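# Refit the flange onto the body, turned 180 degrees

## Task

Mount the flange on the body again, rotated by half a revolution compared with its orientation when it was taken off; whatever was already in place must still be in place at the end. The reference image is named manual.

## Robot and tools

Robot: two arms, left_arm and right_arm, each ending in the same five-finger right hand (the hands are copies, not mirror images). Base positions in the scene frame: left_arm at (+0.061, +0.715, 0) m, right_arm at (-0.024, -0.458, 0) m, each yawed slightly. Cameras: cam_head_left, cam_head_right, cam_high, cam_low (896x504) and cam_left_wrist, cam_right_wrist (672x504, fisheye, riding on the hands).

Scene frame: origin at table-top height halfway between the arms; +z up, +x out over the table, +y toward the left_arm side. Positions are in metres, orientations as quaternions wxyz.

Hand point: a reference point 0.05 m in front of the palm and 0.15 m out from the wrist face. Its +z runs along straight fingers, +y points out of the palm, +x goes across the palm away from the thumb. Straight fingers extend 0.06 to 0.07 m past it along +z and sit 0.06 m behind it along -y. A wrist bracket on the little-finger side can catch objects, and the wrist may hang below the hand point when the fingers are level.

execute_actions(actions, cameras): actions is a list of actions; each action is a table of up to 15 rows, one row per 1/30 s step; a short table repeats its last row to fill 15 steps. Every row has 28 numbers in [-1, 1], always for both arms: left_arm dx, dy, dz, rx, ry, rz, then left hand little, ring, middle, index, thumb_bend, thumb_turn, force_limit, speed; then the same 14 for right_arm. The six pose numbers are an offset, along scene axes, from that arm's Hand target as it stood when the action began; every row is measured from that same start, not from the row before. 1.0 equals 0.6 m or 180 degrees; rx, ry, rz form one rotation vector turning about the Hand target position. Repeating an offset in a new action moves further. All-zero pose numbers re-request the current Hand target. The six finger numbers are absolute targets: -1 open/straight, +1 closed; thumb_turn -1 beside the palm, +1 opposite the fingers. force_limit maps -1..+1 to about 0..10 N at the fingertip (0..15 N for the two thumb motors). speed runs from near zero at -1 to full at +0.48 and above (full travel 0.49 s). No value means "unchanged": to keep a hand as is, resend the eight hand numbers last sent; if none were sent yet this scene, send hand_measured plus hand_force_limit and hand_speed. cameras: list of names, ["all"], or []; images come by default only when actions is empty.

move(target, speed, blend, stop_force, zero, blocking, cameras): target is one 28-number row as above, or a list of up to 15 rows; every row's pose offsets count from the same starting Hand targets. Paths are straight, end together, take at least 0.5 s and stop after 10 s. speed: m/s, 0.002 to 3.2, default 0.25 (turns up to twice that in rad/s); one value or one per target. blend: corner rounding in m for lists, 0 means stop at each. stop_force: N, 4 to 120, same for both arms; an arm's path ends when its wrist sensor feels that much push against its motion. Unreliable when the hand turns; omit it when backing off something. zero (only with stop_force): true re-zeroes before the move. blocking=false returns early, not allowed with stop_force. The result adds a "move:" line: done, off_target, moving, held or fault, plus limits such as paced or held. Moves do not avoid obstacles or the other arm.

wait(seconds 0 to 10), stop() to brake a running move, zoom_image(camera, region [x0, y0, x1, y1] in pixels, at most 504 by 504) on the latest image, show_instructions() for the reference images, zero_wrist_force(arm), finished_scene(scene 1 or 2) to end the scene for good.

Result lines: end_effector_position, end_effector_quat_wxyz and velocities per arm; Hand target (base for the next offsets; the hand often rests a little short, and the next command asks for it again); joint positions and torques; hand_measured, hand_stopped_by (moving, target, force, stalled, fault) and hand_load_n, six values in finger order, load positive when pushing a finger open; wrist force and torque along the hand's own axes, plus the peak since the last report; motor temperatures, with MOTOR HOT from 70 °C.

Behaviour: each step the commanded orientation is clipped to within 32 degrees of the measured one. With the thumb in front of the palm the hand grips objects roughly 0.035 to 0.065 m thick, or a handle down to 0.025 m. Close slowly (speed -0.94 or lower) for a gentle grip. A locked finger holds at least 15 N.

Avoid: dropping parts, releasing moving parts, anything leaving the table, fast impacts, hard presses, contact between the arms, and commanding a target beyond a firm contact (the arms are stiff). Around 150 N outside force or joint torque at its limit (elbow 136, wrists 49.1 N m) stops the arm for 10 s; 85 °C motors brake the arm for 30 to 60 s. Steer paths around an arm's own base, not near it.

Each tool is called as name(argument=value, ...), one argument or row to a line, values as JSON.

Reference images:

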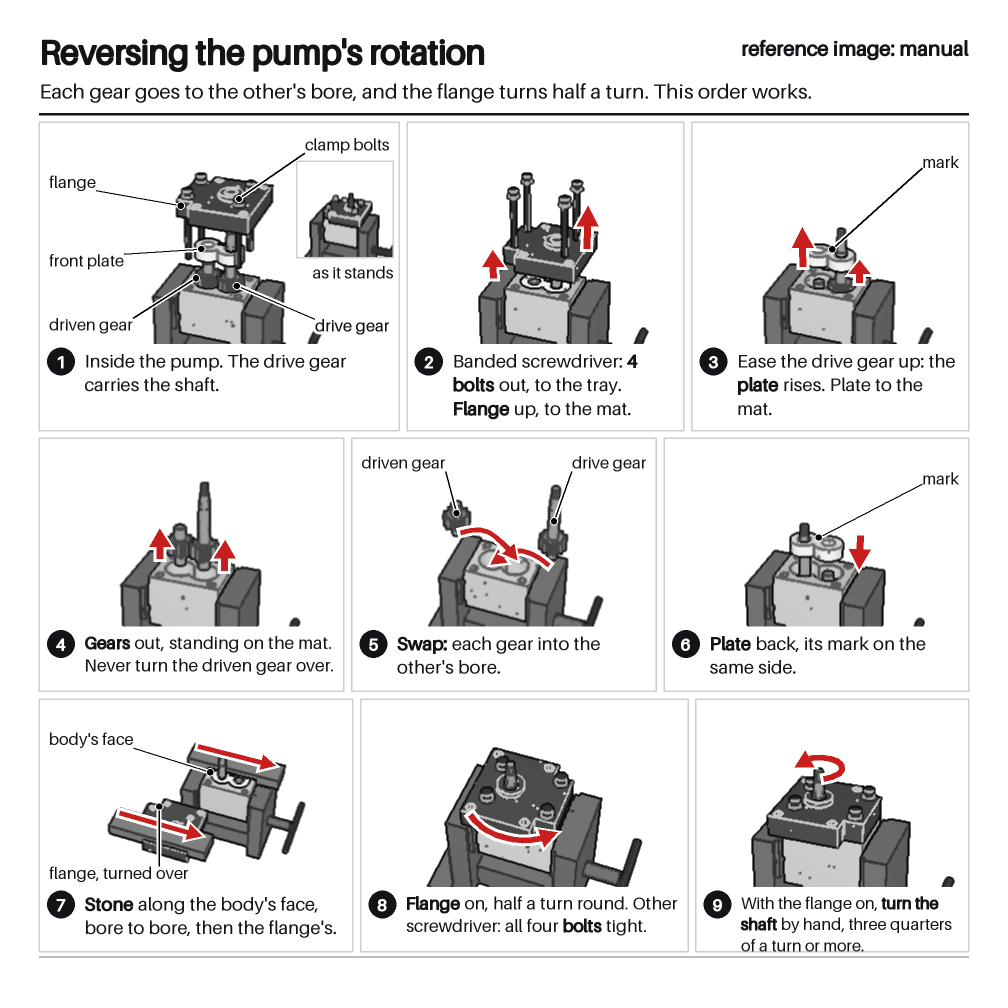

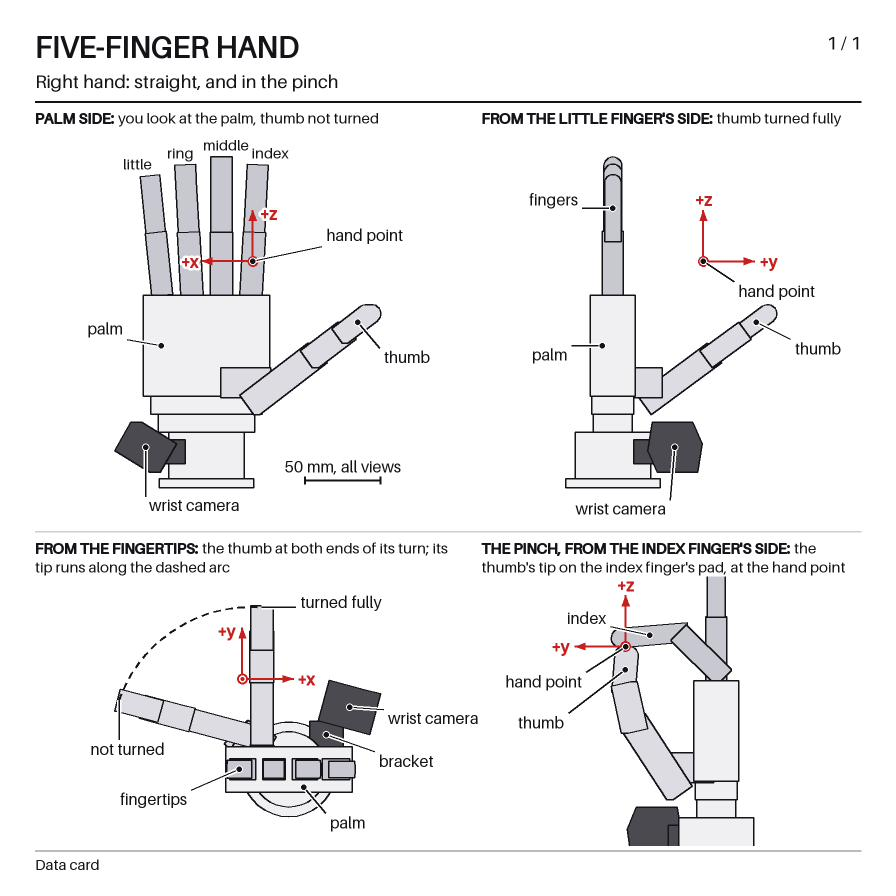

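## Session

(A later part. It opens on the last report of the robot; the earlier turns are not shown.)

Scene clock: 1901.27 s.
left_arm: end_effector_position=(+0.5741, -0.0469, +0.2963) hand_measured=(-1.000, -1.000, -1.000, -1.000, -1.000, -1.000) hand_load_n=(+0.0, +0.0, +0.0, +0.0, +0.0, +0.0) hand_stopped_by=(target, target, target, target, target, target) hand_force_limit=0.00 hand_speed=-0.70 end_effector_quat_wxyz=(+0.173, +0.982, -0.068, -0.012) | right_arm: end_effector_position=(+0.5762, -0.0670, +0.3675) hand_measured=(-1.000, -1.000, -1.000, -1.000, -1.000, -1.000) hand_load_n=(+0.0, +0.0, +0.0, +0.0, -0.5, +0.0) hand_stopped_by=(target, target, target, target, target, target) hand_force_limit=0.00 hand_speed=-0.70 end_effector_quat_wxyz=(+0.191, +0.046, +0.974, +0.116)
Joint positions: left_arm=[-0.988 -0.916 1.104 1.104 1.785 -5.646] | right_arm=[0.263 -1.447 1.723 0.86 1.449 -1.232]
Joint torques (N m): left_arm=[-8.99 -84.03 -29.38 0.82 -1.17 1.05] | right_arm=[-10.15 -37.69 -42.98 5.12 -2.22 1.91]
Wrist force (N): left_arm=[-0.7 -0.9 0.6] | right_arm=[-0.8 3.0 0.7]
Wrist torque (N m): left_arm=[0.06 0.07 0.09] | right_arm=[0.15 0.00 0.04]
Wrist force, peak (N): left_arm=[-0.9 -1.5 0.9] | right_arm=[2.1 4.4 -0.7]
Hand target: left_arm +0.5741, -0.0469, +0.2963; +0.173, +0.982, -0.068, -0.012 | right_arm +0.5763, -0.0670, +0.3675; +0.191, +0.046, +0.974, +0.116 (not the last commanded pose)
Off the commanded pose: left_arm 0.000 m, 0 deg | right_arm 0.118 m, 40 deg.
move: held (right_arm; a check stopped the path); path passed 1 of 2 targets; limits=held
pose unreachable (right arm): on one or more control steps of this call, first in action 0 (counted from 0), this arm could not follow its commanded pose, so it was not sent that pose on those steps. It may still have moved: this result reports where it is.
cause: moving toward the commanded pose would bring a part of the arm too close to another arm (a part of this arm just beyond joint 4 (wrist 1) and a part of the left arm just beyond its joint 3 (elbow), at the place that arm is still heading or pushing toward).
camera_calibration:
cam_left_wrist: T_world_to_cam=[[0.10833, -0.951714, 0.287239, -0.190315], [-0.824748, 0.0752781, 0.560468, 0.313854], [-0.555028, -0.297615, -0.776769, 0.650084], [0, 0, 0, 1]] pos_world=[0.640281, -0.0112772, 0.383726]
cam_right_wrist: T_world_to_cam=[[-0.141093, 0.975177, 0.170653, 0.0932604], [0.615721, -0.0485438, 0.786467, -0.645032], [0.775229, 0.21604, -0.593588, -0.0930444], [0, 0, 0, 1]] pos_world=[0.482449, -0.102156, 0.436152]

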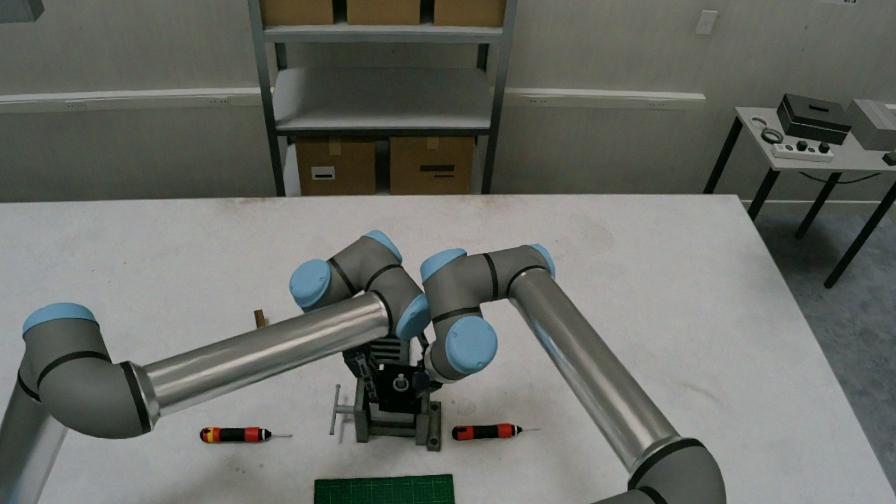

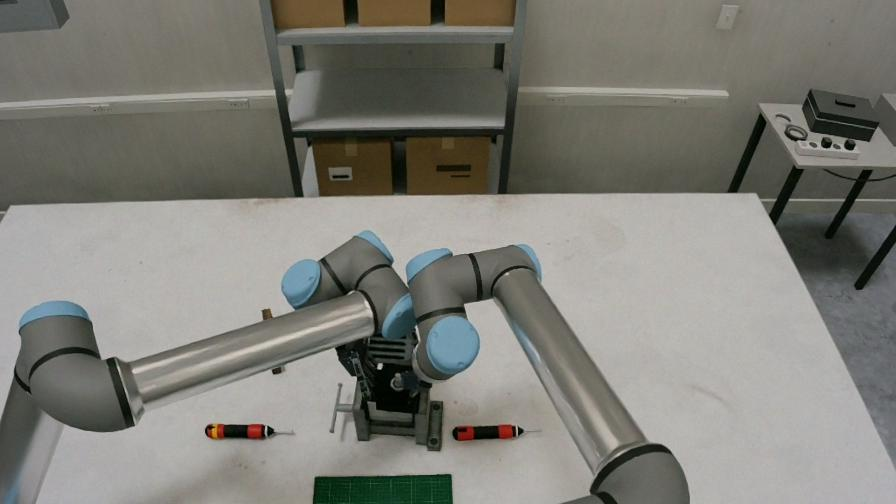

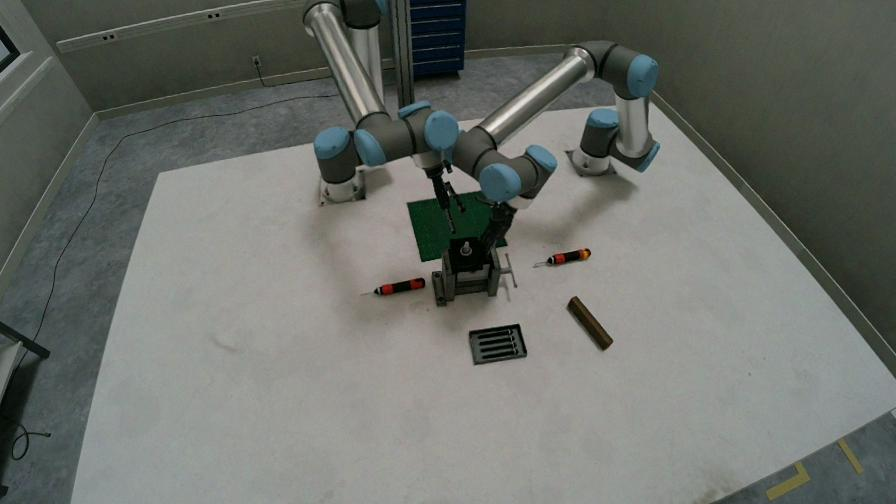

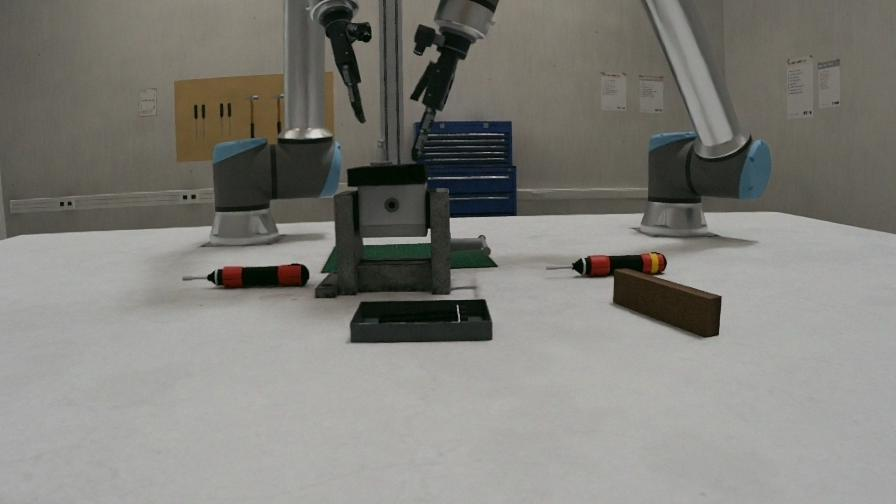

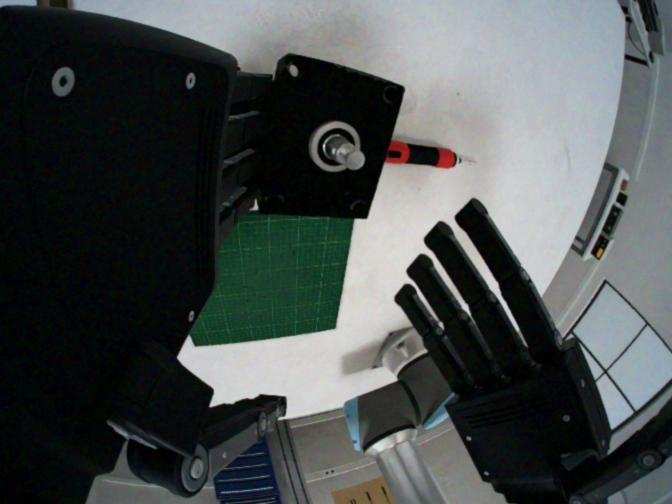

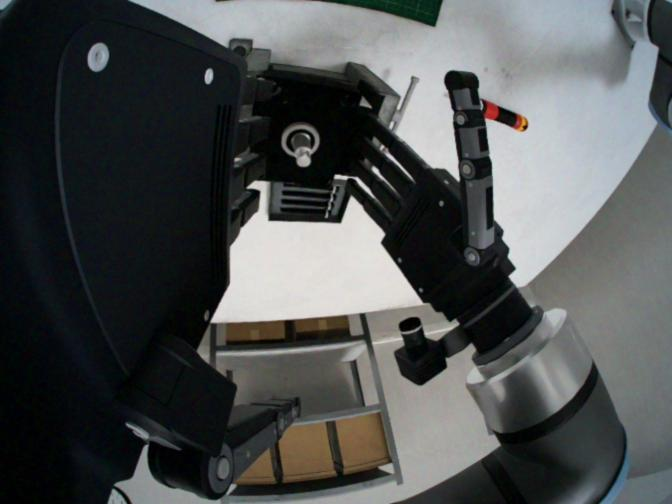

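move(
  target=[
    [0,0,0.1,0,0,0,-1,-1,-1,-1,-1,-1,0.0,-0.7,0,0,0,0,0,0,-1,-1,-1,-1,-1,-1,0.0,-0.7],
    [0.05,0.4,0.2,0,0,0,-1,-1,-1,-1,-1,-1,0.0,-0.7,0,0,0,0,0,0,-1,-1,-1,-1,-1,-1,0.0,-0.7],
  ],
  speed=0.25,
  blend=[0.03,0],
)

Scene clock: 1905.07 s.
left_arm: end_effector_position=(+0.5741, -0.0469, +0.2963) hand_measured=(-1.000, -1.000, -1.000, -1.000, -1.000, -1.000) hand_load_n=(+0.0, -0.5, +0.0, +0.0, +0.0, +0.0) hand_stopped_by=(target, target, target, target, target, target) hand_force_limit=0.00 hand_speed=-0.70 end_effector_quat_wxyz=(+0.173, +0.982, -0.068, -0.012) | right_arm: end_effector_position=(+0.5763, -0.0670, +0.3675) hand_measured=(-1.000, -1.000, -1.000, -1.000, -1.000, -1.000) hand_load_n=(+0.0, +0.0, +0.0, +0.0, +0.0, +0.0) hand_stopped_by=(target, target, target, target, target, target) hand_force_limit=0.00 hand_speed=-0.70 end_effector_quat_wxyz=(+0.191, +0.046, +0.974, +0.116)
Joint positions: left_arm=[-0.988 -0.916 1.104 1.104 1.785 -5.646] | right_arm=[0.263 -1.447 1.723 0.86 1.449 -1.232]
Joint torques (N m): left_arm=[-9.75 -84.35 -29.58 0.6 0.25 1.04] | right_arm=[-13.9 -40.29 -43.92 5.27 -2.39 -2.99]
Wrist force (N): left_arm=[-1.3 -1.3 0.6] | right_arm=[-0.9 2.8 1.1]
Wrist torque (N m): left_arm=[-0.01 0.16 0.04] | right_arm=[0.10 0.00 0.03]
Wrist force, peak (N): left_arm=[-1.1 -1.6 0.8] | right_arm=[-0.5 3.2 1.2]
Hand target: left_arm +0.5741, -0.0469, +0.2963; +0.173, +0.982, -0.068, -0.012 (not the last commanded pose) | right_arm +0.5763, -0.0670, +0.3675; +0.191, +0.046, +0.974, +0.116
Off the commanded pose: left_arm 0.270 m, 0 deg | right_arm 0.000 m, 0 deg.
move: held (left_arm; a check stopped the path); path passed 0 of 2 targets; limits=held
pose unreachable (left arm): on one or more control steps of this call, first in action 0 (counted from 0), this arm could not follow its commanded pose, so it was not sent that pose on those steps. It may still have moved: this result reports where it is.
cause: moving toward the commanded pose would bring a part of the arm too close to another arm (a part of this arm just beyond joint 3 (elbow) and a part of the right arm just beyond its joint 4 (wrist 1), at the place that arm is still heading or pushing toward).

move(
  target=[0,0,0,0,0,0,-1,-1,-1,-1,-1,-1,0.0,-0.7,0.02,-0.1,0.02,0,0,0,-1,-1,-1,-1,-1,-1,0.0,-0.7],
  speed=0.15,
)

move(
  target=[
    [0,0,0.1,0,0,0,-1,-1,-1,-1,-1,-1,0.0,-0.7,0,0,0,0,0,0,-1,-1,-1,-1,-1,-1,0.0,-0.7],
    [0.05,0.4,0.2,0,0,0,-1,-1,-1,-1,-1,-1,0.0,-0.7,0,0,0,0,0,0,-1,-1,-1,-1,-1,-1,0.0,-0.7],
  ],
  speed=0.25,
  blend=[0.03,0],
)

Scene clock: 1909.90 s.
left_arm: end_effector_position=(+0.5741, -0.0469, +0.2963) hand_measured=(-1.000, -1.000, -1.000, -1.000, -1.000, -1.000) hand_load_n=(+0.0, +0.0, +0.0, +0.0, +0.0, +0.0) hand_stopped_by=(target, target, target, target, target, target) hand_force_limit=0.00 hand_speed=-0.70 end_effector_quat_wxyz=(+0.173, +0.982, -0.068, -0.012) | right_arm: end_effector_position=(+0.5882, -0.1269, +0.3795) hand_measured=(-1.000, -1.000, -1.000, -1.000, -1.000, -1.000) hand_load_n=(+0.0, +0.5, +0.0, +0.0, +0.0, +0.0) hand_stopped_by=(target, target, target, target, target, target) hand_force_limit=0.00 hand_speed=-0.70 end_effector_quat_wxyz=(+0.191, +0.046, +0.974, +0.116)
Joint positions: left_arm=[-0.988 -0.916 1.104 1.104 1.785 -5.646] | right_arm=[0.143 -1.48 1.741 0.891 1.399 -1.343]
Joint torques (N m): left_arm=[-7.65 -84.86 -29.04 0.7 0.17 1] | right_arm=[-5.64 -37.06 -44.38 -0.23 2.62 3.19]
Wrist force (N): left_arm=[-0.9 -1.1 0.5] | right_arm=[-0.8 1.9 0.5]
Wrist torque (N m): left_arm=[0.03 0.10 0.07] | right_arm=[0.04 0.00 0.00]
Wrist force, peak (N): left_arm=[-0.8 -1.5 0.8] | right_arm=[-0.1 4.2 1.7]
Hand target: left_arm +0.5741, -0.0469, +0.2963; +0.173, +0.982, -0.068, -0.012 | right_arm +0.5883, -0.1270, +0.3795; +0.191, +0.046, +0.974, +0.116
Off the commanded pose: left_arm 0.000 m, 0 deg | right_arm 0.000 m, 0 deg.
move: done

Scene clock: 1911.63 s.
left_arm: end_effector_position=(+0.6041, +0.1930, +0.4163) hand_measured=(-1.000, -1.000, -1.000, -1.000, -1.000, -1.000) hand_load_n=(+0.0, +0.0, +0.0, +0.0, +0.0, +0.5) hand_stopped_by=(target, target, target, target, target, target) hand_force_limit=0.00 hand_speed=-0.70 end_effector_quat_wxyz=(+0.173, +0.982, -0.068, -0.012) | right_arm: end_effector_position=(+0.5883, -0.1270, +0.3795) hand_measured=(-1.000, -1.000, -1.000, -1.000, -1.000, -1.000) hand_load_n=(+0.0, +0.0, +0.0, +0.0, -0.5, +0.0) hand_stopped_by=(target, target, target, target, target, target) hand_force_limit=0.00 hand_speed=-0.70 end_effector_quat_wxyz=(+0.191, +0.046, +0.974, +0.116)
Joint positions: left_arm=[-0.765 -1.18 1.31 1.217 1.841 -5.423] | right_arm=[0.143 -1.48 1.741 0.891 1.4 -1.343]
Joint torques (N m): left_arm=[4.54 -73.96 -41.51 1.19 -3.08 0.14] | right_arm=[-10.19 -34.33 -44.84 -0.17 2.78 -0.57]
Wrist force (N): left_arm=[-0.9 -0.8 0.5] | right_arm=[-0.7 2.3 0.8]
Wrist torque (N m): left_arm=[0.06 0.12 0.13] | right_arm=[0.07 -0.03 0.03]
Wrist force, peak (N): left_arm=[-0.8 -2.0 3.0] | right_arm=[-0.5 2.5 1.0]
Hand target: left_arm +0.6041, +0.1931, +0.4163; +0.173, +0.982, -0.068, -0.012 | right_arm +0.5883, -0.1270, +0.3795; +0.191, +0.046, +0.974, +0.116
Off the commanded pose: left_arm 0.000 m, 0 deg | right_arm 0.000 m, 0 deg.
move: done

move(
  target=[0,0,0,0,0,0,-1,-1,-1,-1,-1,-1,0.0,-0.7,-0.19,0.128,-0.05,-0.0803,-0.209,-0.0119,-1,-1,-1,-1,-1,-1,0.0,-0.7],
  speed=0.2,
  cameras=["cam_head_left","cam_high","cam_low","cam_right_wrist"],
)

Scene clock: 1918.73 s.
left_arm: end_effector_position=(+0.6041, +0.1931, +0.4163) hand_measured=(-1.000, -1.000, -1.000, -1.000, -1.000, -1.000) hand_load_n=(+0.0, +0.0, +0.0, +0.0, +0.0, +0.0) hand_stopped_by=(target, target, target, target, target, target) hand_force_limit=0.00 hand_speed=-0.70 end_effector_quat_wxyz=(+0.173, +0.982, -0.068, -0.012) | right_arm: end_effector_position=(+0.4743, -0.0502, +0.3495) hand_measured=(-1.000, -1.000, -1.000, -1.000, -1.000, -1.000) hand_load_n=(+0.0, +0.0, +0.0, +0.0, +0.0, +0.0) hand_stopped_by=(target, target, target, target, target, target) hand_force_limit=0.00 hand_speed=-0.70 end_effector_quat_wxyz=(+0.500, +0.000, +0.866, +0.000)
Joint positions: left_arm=[-0.765 -1.18 1.31 1.217 1.841 -5.423] | right_arm=[0.573 -1.673 2.095 0.167 2.021 -1.287]
Joint torques (N m): left_arm=[5.49 -79.15 -45.03 0.75 -3.27 1.41] | right_arm=[6.84 -17.47 -39.85 -1.63 2.24 3.9]
Wrist force (N): left_arm=[-0.8 -1.2 0.3] | right_arm=[-2.0 2.6 2.2]
Wrist torque (N m): left_arm=[0.00 0.11 0.12] | right_arm=[0.09 0.01 0.07]
Wrist force, peak (N): left_arm=[-1.2 -1.4 0.9] | right_arm=[-2.3 2.9 1.5]
Hand target: left_arm +0.6041, +0.1931, +0.4163; +0.173, +0.982, -0.068, -0.012 | right_arm +0.4743, -0.0502, +0.3495; +0.500, +0.001, +0.866, +0.000
Off the commanded pose: left_arm 0.000 m, 0 deg | right_arm 0.000 m, 0 deg.
move: done
camera_calibration:
cam_right_wrist: T_world_to_cam=[[-0.103147, 0.979968, -0.17036, 0.167029], [0.0114818, 0.172436, 0.984954, -0.338989], [0.9946, 0.0996394, -0.0290381, -0.335596], [0, 0, 0, 1]] pos_world=[0.354905, -0.0717908, 0.352599]
Images, in order (width x height): cam_head_left 896x504, cam_high 896x504, cam_low 896x504, cam_right_wrist 672x504.

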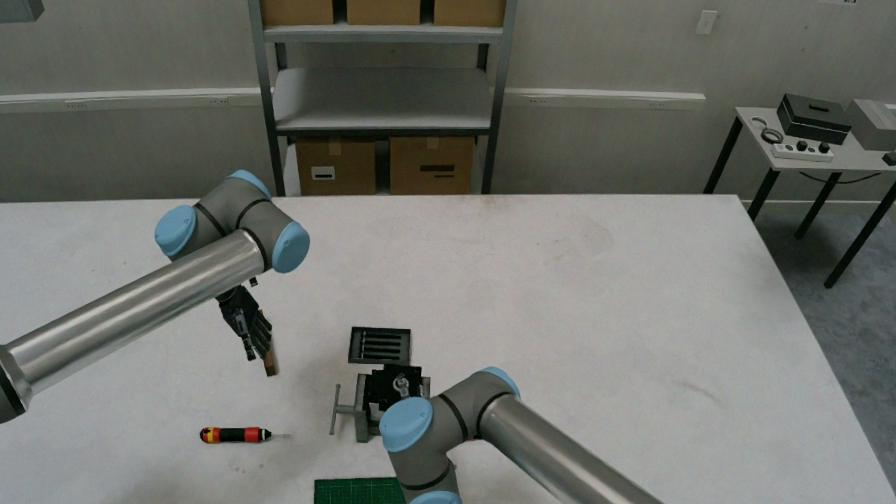

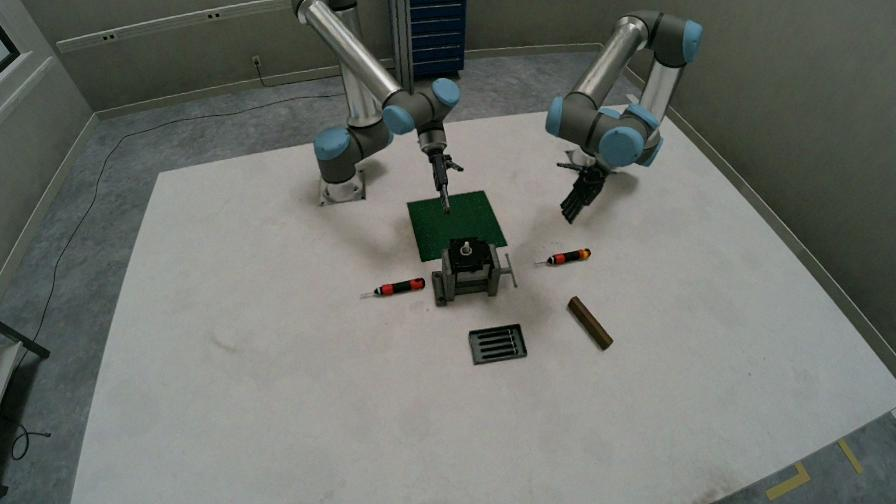

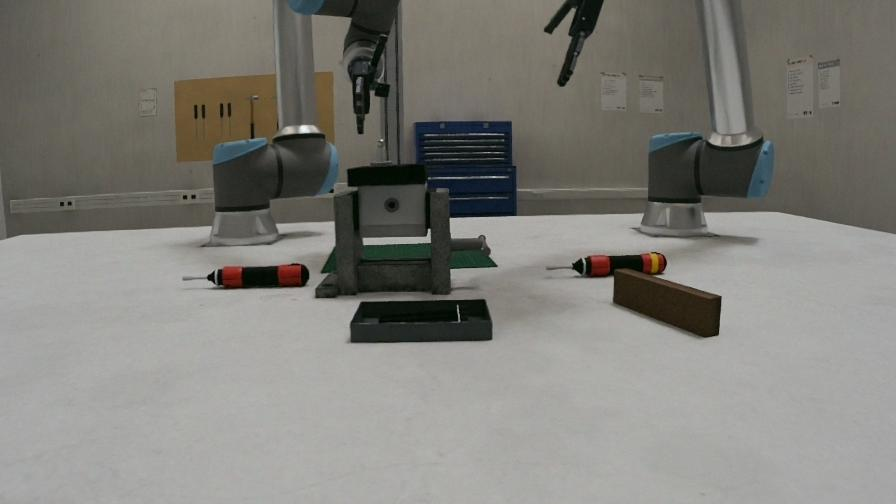

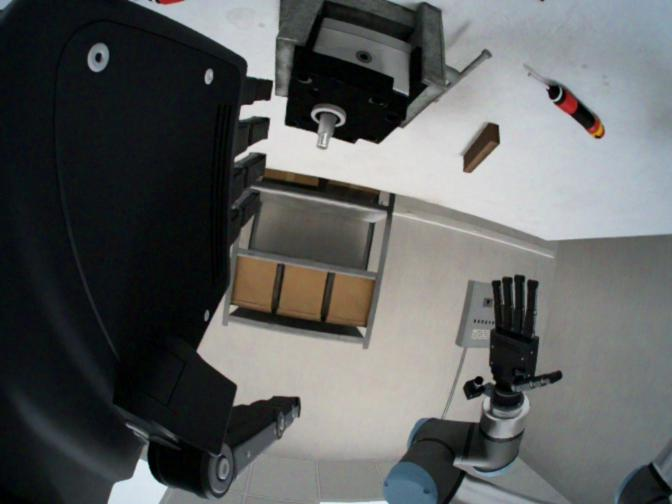

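move(
  target=[0,0,0,0,0,0,-1,-1,-1,-1,-1,-1,0.0,-0.7,0.0,0,-0.28,0,0,0,-1,-1,-1,-1,-1,-1,0.0,-0.7],
  speed=0.15,
  cameras=["cam_head_left","cam_high","cam_low","cam_right_wrist"],
)

zoom_image(
  camera="cam_right_wrist",
  region=[230, 130, 480, 330],
)

Scene clock: 1927.00 s.
left_arm: end_effector_position=(+0.6041, +0.1931, +0.4163) hand_measured=(-1.000, -1.000, -1.000, -1.000, -1.000, -1.000) hand_load_n=(+0.0, +0.0, +0.0, +0.0, +0.0, +0.0) hand_stopped_by=(target, target, target, target, target, target) hand_force_limit=0.00 hand_speed=-0.70 end_effector_quat_wxyz=(+0.173, +0.982, -0.068, -0.012) | right_arm: end_effector_position=(+0.4743, -0.0502, +0.1815) hand_measured=(-1.000, -1.000, -1.000, -1.000, -1.000, -1.000) hand_load_n=(+0.0, +0.0, +0.0, +0.0, +0.0, +0.0) hand_stopped_by=(target, target, target, target, target, target) hand_force_limit=0.00 hand_speed=-0.70 end_effector_quat_wxyz=(+0.500, +0.001, +0.866, +0.000)
Joint positions: left_arm=[-0.765 -1.18 1.31 1.217 1.841 -5.423] | right_arm=[0.573 -1.483 2.266 -0.193 2.021 -1.287]
Joint torques (N m): left_arm=[5.06 -80.89 -45 0.99 -3.12 1.16] | right_arm=[0.79 -41.57 -32.44 -1.04 -0.49 -3.7]
Wrist force (N): left_arm=[-0.7 -1.3 0.6] | right_arm=[-2.3 2.1 1.7]
Wrist torque (N m): left_arm=[-0.02 0.09 0.13] | right_arm=[0.05 0.06 0.08]
Wrist force, peak (N): left_arm=[-1.1 -1.5 0.7] | right_arm=[-2.6 2.9 2.1]
Hand target: left_arm +0.6041, +0.1931, +0.4163; +0.173, +0.982, -0.068, -0.012 | right_arm +0.4743, -0.0502, +0.1815; +0.500, +0.001, +0.866, +0.000
Off the commanded pose: left_arm 0.000 m, 0 deg | right_arm 0.000 m, 0 deg.
move: done
camera_calibration:
cam_right_wrist: T_world_to_cam=[[-0.10305, 0.979978, -0.170363, 0.138358], [0.0114989, 0.172437, 0.984953, -0.173425], [0.99461, 0.0995403, -0.0290383, -0.340488], [0, 0, 0, 1]] pos_world=[0.354904, -0.0717905, 0.184499]
Images, in order (width x height): cam_head_left 896x504, cam_high 896x504, cam_low 896x504, cam_right_wrist 672x504.

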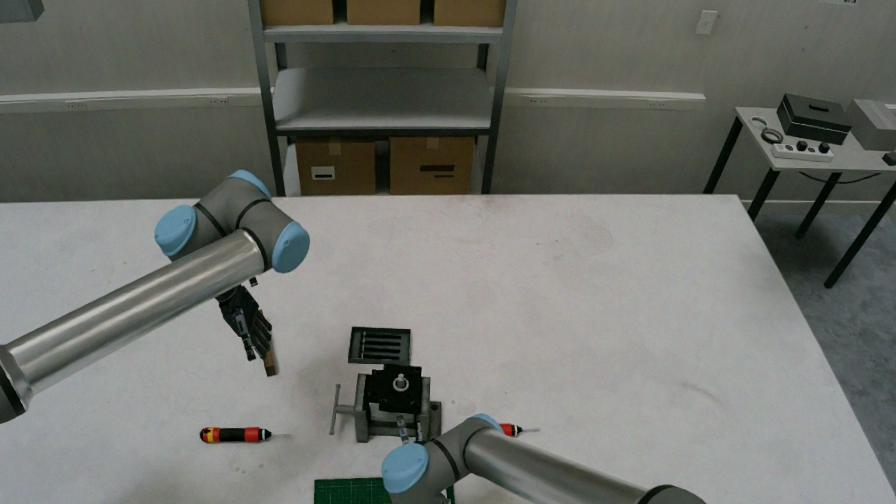

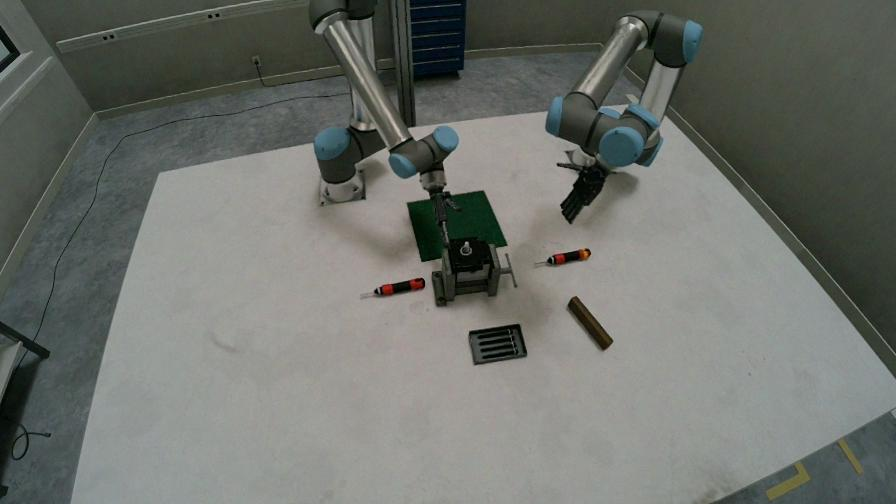

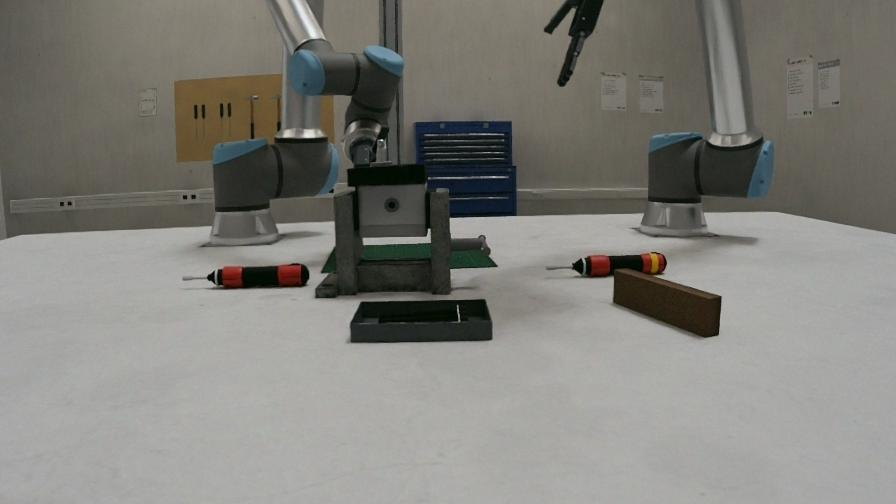

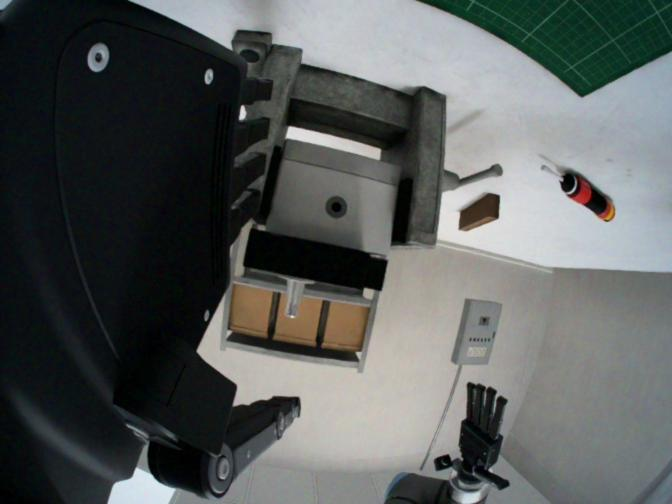

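Scaled by 2.016 from the camera's 672x504 image, which has a finer 960x720 frame.

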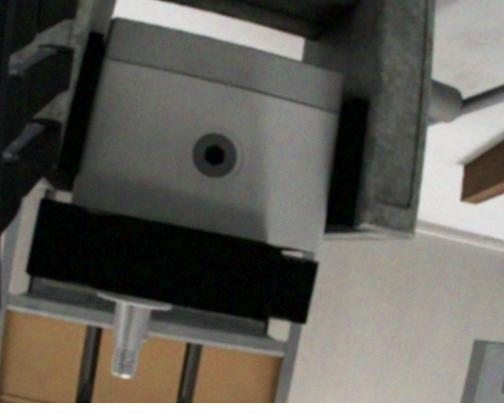

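zoom_image(
  camera="cam_right_wrist",
  region=[235, 215, 315, 265],
)

zoom_image(
  camera="cam_right_wrist",
  region=[315, 230, 395, 280],
)

Scaled by 6.300 from the camera's 672x504 image, which has a finer 960x720 frame.

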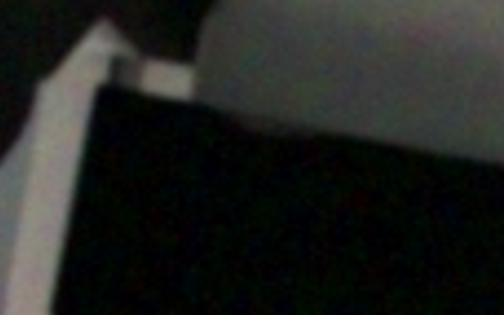

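Scaled by 6.300 from the camera's 672x504 image, which has a finer 960x720 frame.

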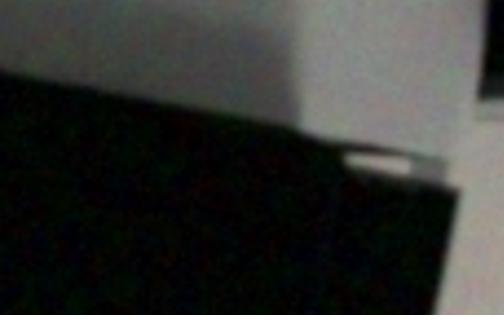

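move(
  target=[0,0,0,0,0,0,-1,-1,-1,-1,-1,-1,0.0,-0.7,0.0,0,-0.01,0,0,0,-1,-1,-1,-1,-1,-1,0.0,-0.7],
  speed=0.15,
  cameras=["cam_right_wrist"],
)

zoom_image(
  camera="cam_right_wrist",
  region=[235, 205, 315, 255],
)

zoom_image(
  camera="cam_right_wrist",
  region=[315, 220, 395, 270],
)

move(
  target=[0,0,0,0,0,0,-1,-1,-1,-1,-1,-1,0.0,-0.7,0.0,0,-0.01,0,0,0,-1,-1,-1,-1,-1,-1,0.0,-0.7],
  speed=0.15,
  cameras=["cam_right_wrist"],
)

zoom_image(
  camera="cam_right_wrist",
  region=[235, 195, 315, 245],
)

zoom_image(
  camera="cam_right_wrist",
  region=[315, 210, 395, 260],
)

Scene clock: 1943.43 s.
left_arm: end_effector_position=(+0.6041, +0.1931, +0.4163) hand_measured=(-1.000, -1.000, -1.000, -1.000, -1.000, -1.000) hand_load_n=(-0.5, +0.0, +0.0, +0.0, +0.0, +0.0) hand_stopped_by=(target, target, target, target, target, target) hand_force_limit=0.00 hand_speed=-0.70 end_effector_quat_wxyz=(+0.173, +0.982, -0.068, -0.012) | right_arm: end_effector_position=(+0.4743, -0.0502, +0.1754) hand_measured=(-1.000, -1.000, -1.000, -1.000, -1.000, -1.000) hand_load_n=(+0.0, +0.0, -0.5, +0.0, +0.0, -0.5) hand_stopped_by=(target, target, target, target, target, target) hand_force_limit=0.00 hand_speed=-0.70 end_effector_quat_wxyz=(+0.500, +0.001, +0.866, +0.000)
Joint positions: left_arm=[-0.765 -1.18 1.31 1.217 1.841 -5.423] | right_arm=[0.573 -1.474 2.27 -0.207 2.021 -1.287]
Joint torques (N m): left_arm=[7 -77.79 -43.97 0.69 -3.33 1.33] | right_arm=[-6.93 -45 -26.04 1.94 -0.12 -2.9]
Wrist force (N): left_arm=[-1.2 -1.4 0.7] | right_arm=[-2.3 2.7 2.1]
Wrist torque (N m): left_arm=[-0.04 0.14 0.10] | right_arm=[0.12 0.06 0.09]
Wrist force, peak (N): left_arm=[-0.8 -1.5 0.8] | right_arm=[-2.8 2.6 2.1]
Hand target: left_arm +0.6041, +0.1931, +0.4163; +0.173, +0.982, -0.068, -0.012 | right_arm +0.4743, -0.0502, +0.1755; +0.500, +0.001, +0.866, +0.000
Off the commanded pose: left_arm 0.000 m, 0 deg | right_arm 0.000 m, 0 deg.
move: done
camera_calibration:
cam_right_wrist: T_world_to_cam=[[-0.103033, 0.979978, -0.170373, 0.137331], [0.0113999, 0.172437, 0.984955, -0.16748], [0.994613, 0.0995405, -0.0289384, -0.340681], [0, 0, 0, 1]] pos_world=[0.354904, -0.0717905, 0.178499]
Images, in order (width x height): cam_right_wrist 672x504.

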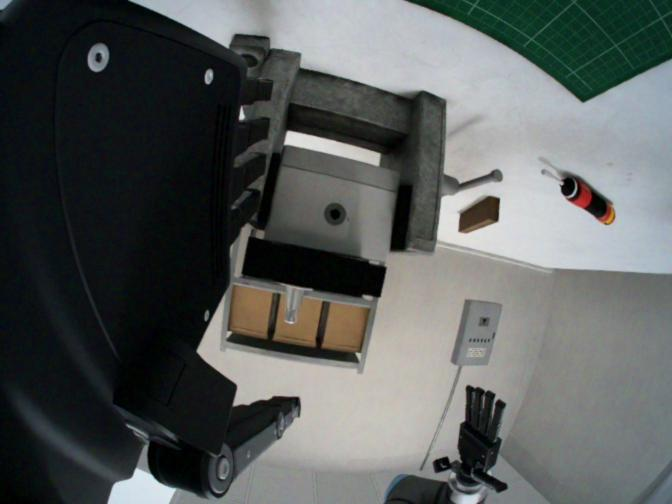

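Scaled by 6.300 from the camera's 672x504 image, which has a finer 960x720 frame.

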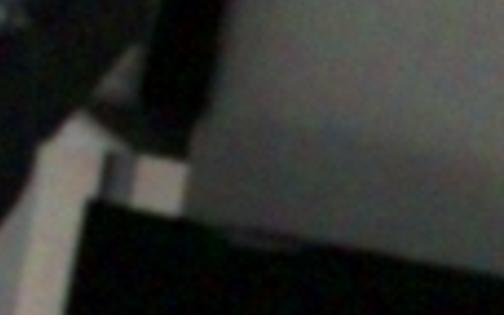

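Scaled by 6.300 from the camera's 672x504 image, which has a finer 960x720 frame.

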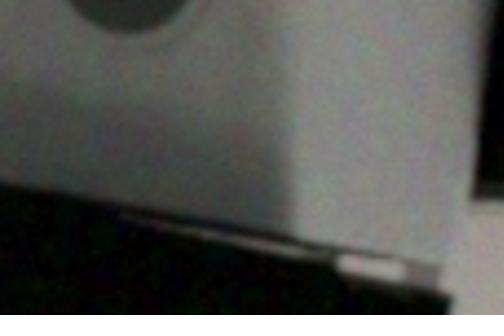

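Scene clock: 1944.13 s.
left_arm: end_effector_position=(+0.6041, +0.1931, +0.4163) hand_measured=(-1.000, -1.000, -1.000, -1.000, -1.000, -1.000) hand_load_n=(+0.0, +0.0, +0.0, +0.0, +0.0, +0.0) hand_stopped_by=(target, target, target, target, target, target) hand_force_limit=0.00 hand_speed=-0.70 end_effector_quat_wxyz=(+0.173, +0.982, -0.068, -0.012) | right_arm: end_effector_position=(+0.4743, -0.0502, +0.1694) hand_measured=(-1.000, -1.000, -1.000, -1.000, -1.000, -1.000) hand_load_n=(+0.0, +0.0, +0.0, +0.0, +0.0, +0.0) hand_stopped_by=(target, target, target, target, target, target) hand_force_limit=0.00 hand_speed=-0.70 end_effector_quat_wxyz=(+0.500, +0.001, +0.866, +0.000)
Joint positions: left_arm=[-0.765 -1.18 1.31 1.217 1.841 -5.423] | right_arm=[0.573 -1.465 2.275 -0.221 2.021 -1.287]
Joint torques (N m): left_arm=[4.59 -77.54 -44.13 0.56 -3.3 1.42] | right_arm=[-6.23 -49.09 -27.45 1.77 -0.38 -3.01]
Wrist force (N): left_arm=[-0.7 -1.0 0.5] | right_arm=[-2.3 2.5 2.0]
Wrist torque (N m): left_arm=[0.04 0.08 0.14] | right_arm=[0.10 0.06 0.09]
Wrist force, peak (N): left_arm=[-0.9 -1.6 0.7] | right_arm=[-2.2 2.6 2.1]
Hand target: left_arm +0.6041, +0.1931, +0.4163; +0.173, +0.982, -0.068, -0.012 | right_arm +0.4743, -0.0502, +0.1695; +0.500, +0.001, +0.866, +0.000
Off the commanded pose: left_arm 0.000 m, 0 deg | right_arm 0.000 m, 0 deg.
move: done
camera_calibration:
cam_right_wrist: T_world_to_cam=[[-0.103033, 0.979978, -0.170373, 0.136309], [0.0113999, 0.172437, 0.984955, -0.16157], [0.994613, 0.0995405, -0.0289384, -0.340854], [0, 0, 0, 1]] pos_world=[0.354904, -0.0717905, 0.172499]
Images, in order (width x height): cam_right_wrist 672x504.

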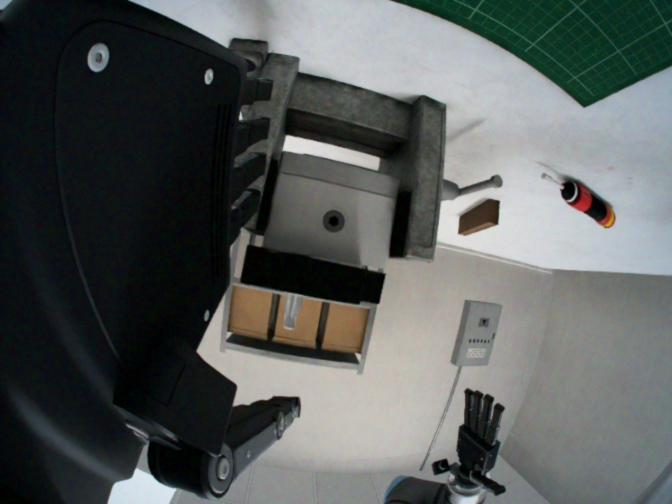

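Scaled by 6.300 from the camera's 672x504 image, which has a finer 960x720 frame.

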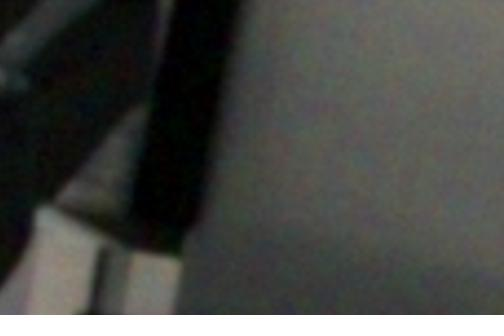

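Scaled by 6.300 from the camera's 672x504 image, which has a finer 960x720 frame.

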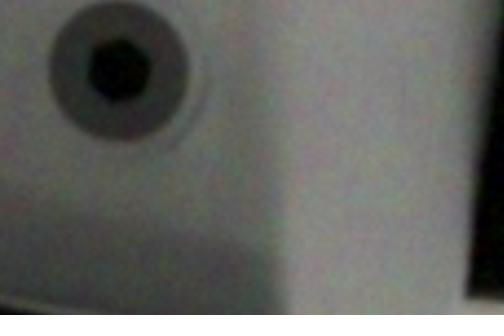

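move(
  target=[
    [-0.05,-0.35,-0.1,0,0,0,-1,-1,-1,-1,-1,-1,0.0,-0.7,0,0,0.01,0,0,0,-1,-1,-1,-1,-1,-1,0.0,-0.7],
    [-0.05,-0.4585,-0.175,0,0,0,-1,-1,-1,-1,-1,-1,0.0,-0.7,0,0,0.01,0,0,0,-1,-1,-1,-1,-1,-1,0.0,-0.7],
  ],
  speed=0.15,
  cameras=["cam_head_left","cam_low","cam_left_wrist","cam_right_wrist"],
)

Scene clock: 2002.97 s.
left_arm: end_effector_position=(+0.5742, -0.0821, +0.3114) hand_measured=(-1.000, -1.000, -1.000, -1.000, -1.000, -1.000) hand_load_n=(+0.0, +0.0, +0.0, +0.0, -0.5, +0.0) hand_stopped_by=(target, target, target, target, target, target) hand_force_limit=0.00 hand_speed=-0.70 end_effector_quat_wxyz=(+0.173, +0.982, -0.068, -0.012) | right_arm: end_effector_position=(+0.4743, -0.0502, +0.1755) hand_measured=(-1.000, -1.000, -1.000, -1.000, -1.000, -1.000) hand_load_n=(+0.0, +0.0, +0.0, +0.0, +0.0, +0.0) hand_stopped_by=(target, target, target, target, target, target) hand_force_limit=0.00 hand_speed=-0.70 end_effector_quat_wxyz=(+0.500, +0.001, +0.866, +0.000)
Joint positions: left_arm=[-1.009 -0.871 1.001 1.158 1.779 -5.666] | right_arm=[0.573 -1.474 2.27 -0.207 2.021 -1.287]
Joint torques (N m): left_arm=[8.64 -98.56 -28.72 5.7 1.62 1.93] | right_arm=[-5.9 -31.33 -26.61 -2.24 -0.34 -3.3]
Wrist force (N): left_arm=[-1.2 -0.9 0.7] | right_arm=[-2.4 2.4 2.3]
Wrist torque (N m): left_arm=[0.06 0.12 0.10] | right_arm=[0.06 0.06 0.08]
Wrist force, peak (N): left_arm=[-0.8 -2.8 -1.2] | right_arm=[-2.7 2.5 2.2]
Hand target: left_arm +0.5741, -0.0820, +0.3113; +0.173, +0.982, -0.068, -0.012 | right_arm +0.4743, -0.0502, +0.1755; +0.500, +0.001, +0.866, +0.000
Off the commanded pose: left_arm 0.000 m, 0 deg | right_arm 0.000 m, 0 deg.
move: done
camera_calibration:
cam_left_wrist: T_world_to_cam=[[0.108313, -0.951681, 0.287351, -0.228214], [-0.824884, 0.0752852, 0.560267, 0.308152], [-0.554829, -0.297716, -0.776872, 0.651324], [0, 0, 0, 1]] pos_world=[0.640282, -0.0464773, 0.398926]
cam_right_wrist: T_world_to_cam=[[-0.103016, 0.979997, -0.170277, 0.137326], [0.0113116, 0.172331, 0.984974, -0.167557], [0.994615, 0.0995416, -0.0288381, -0.340697], [0, 0, 0, 1]] pos_world=[0.354904, -0.0717907, 0.178598]
Images, in order (width x height): cam_head_left 896x504, cam_low 896x504, cam_left_wrist 672x504, cam_right_wrist 672x504.

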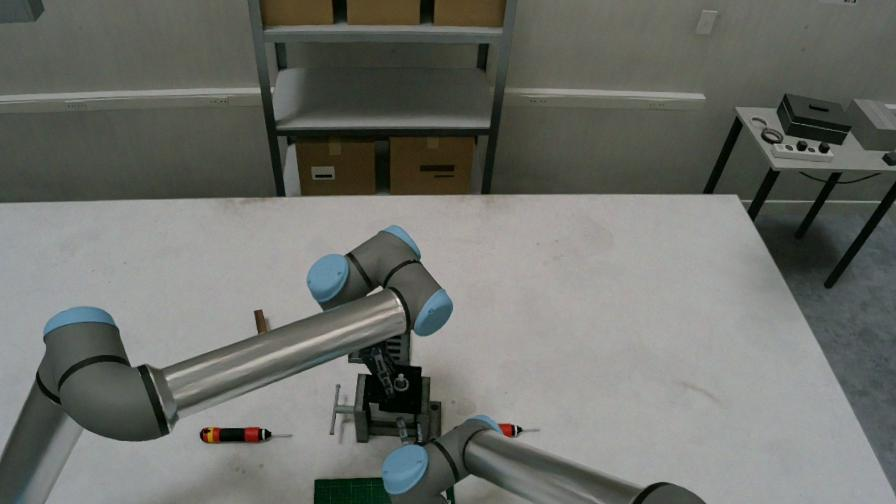

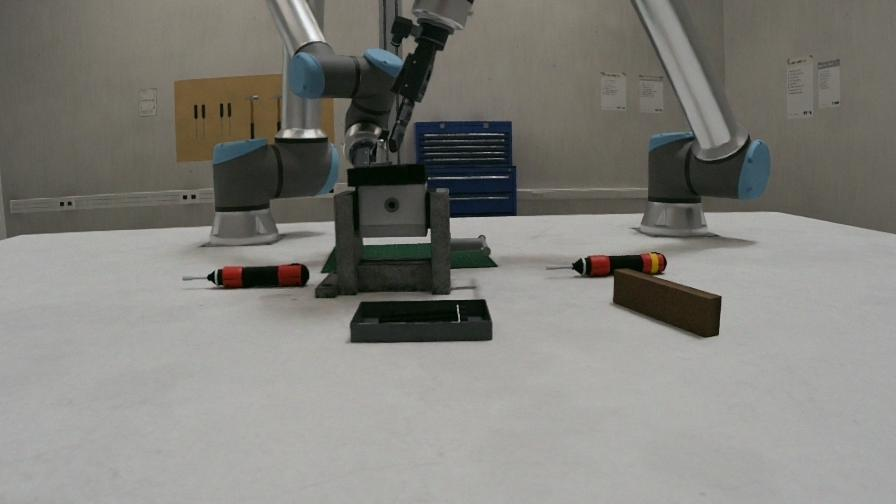

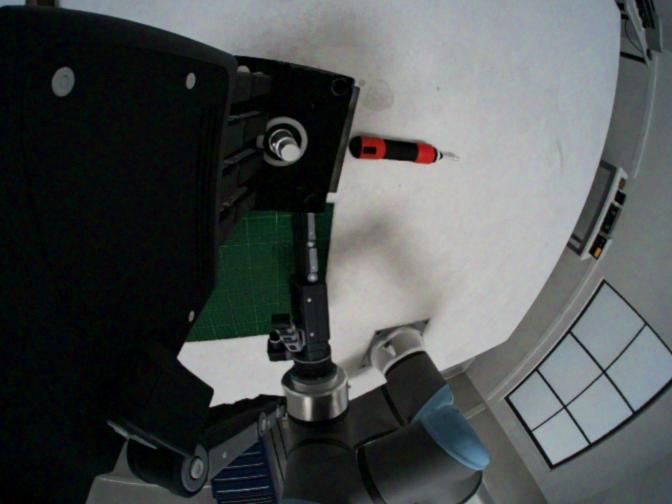

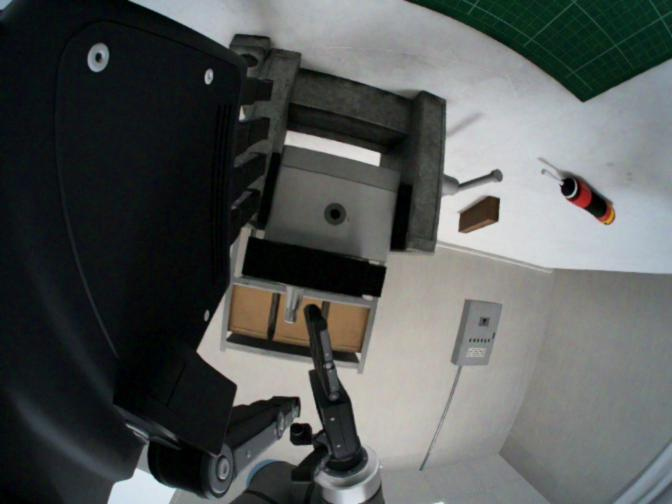

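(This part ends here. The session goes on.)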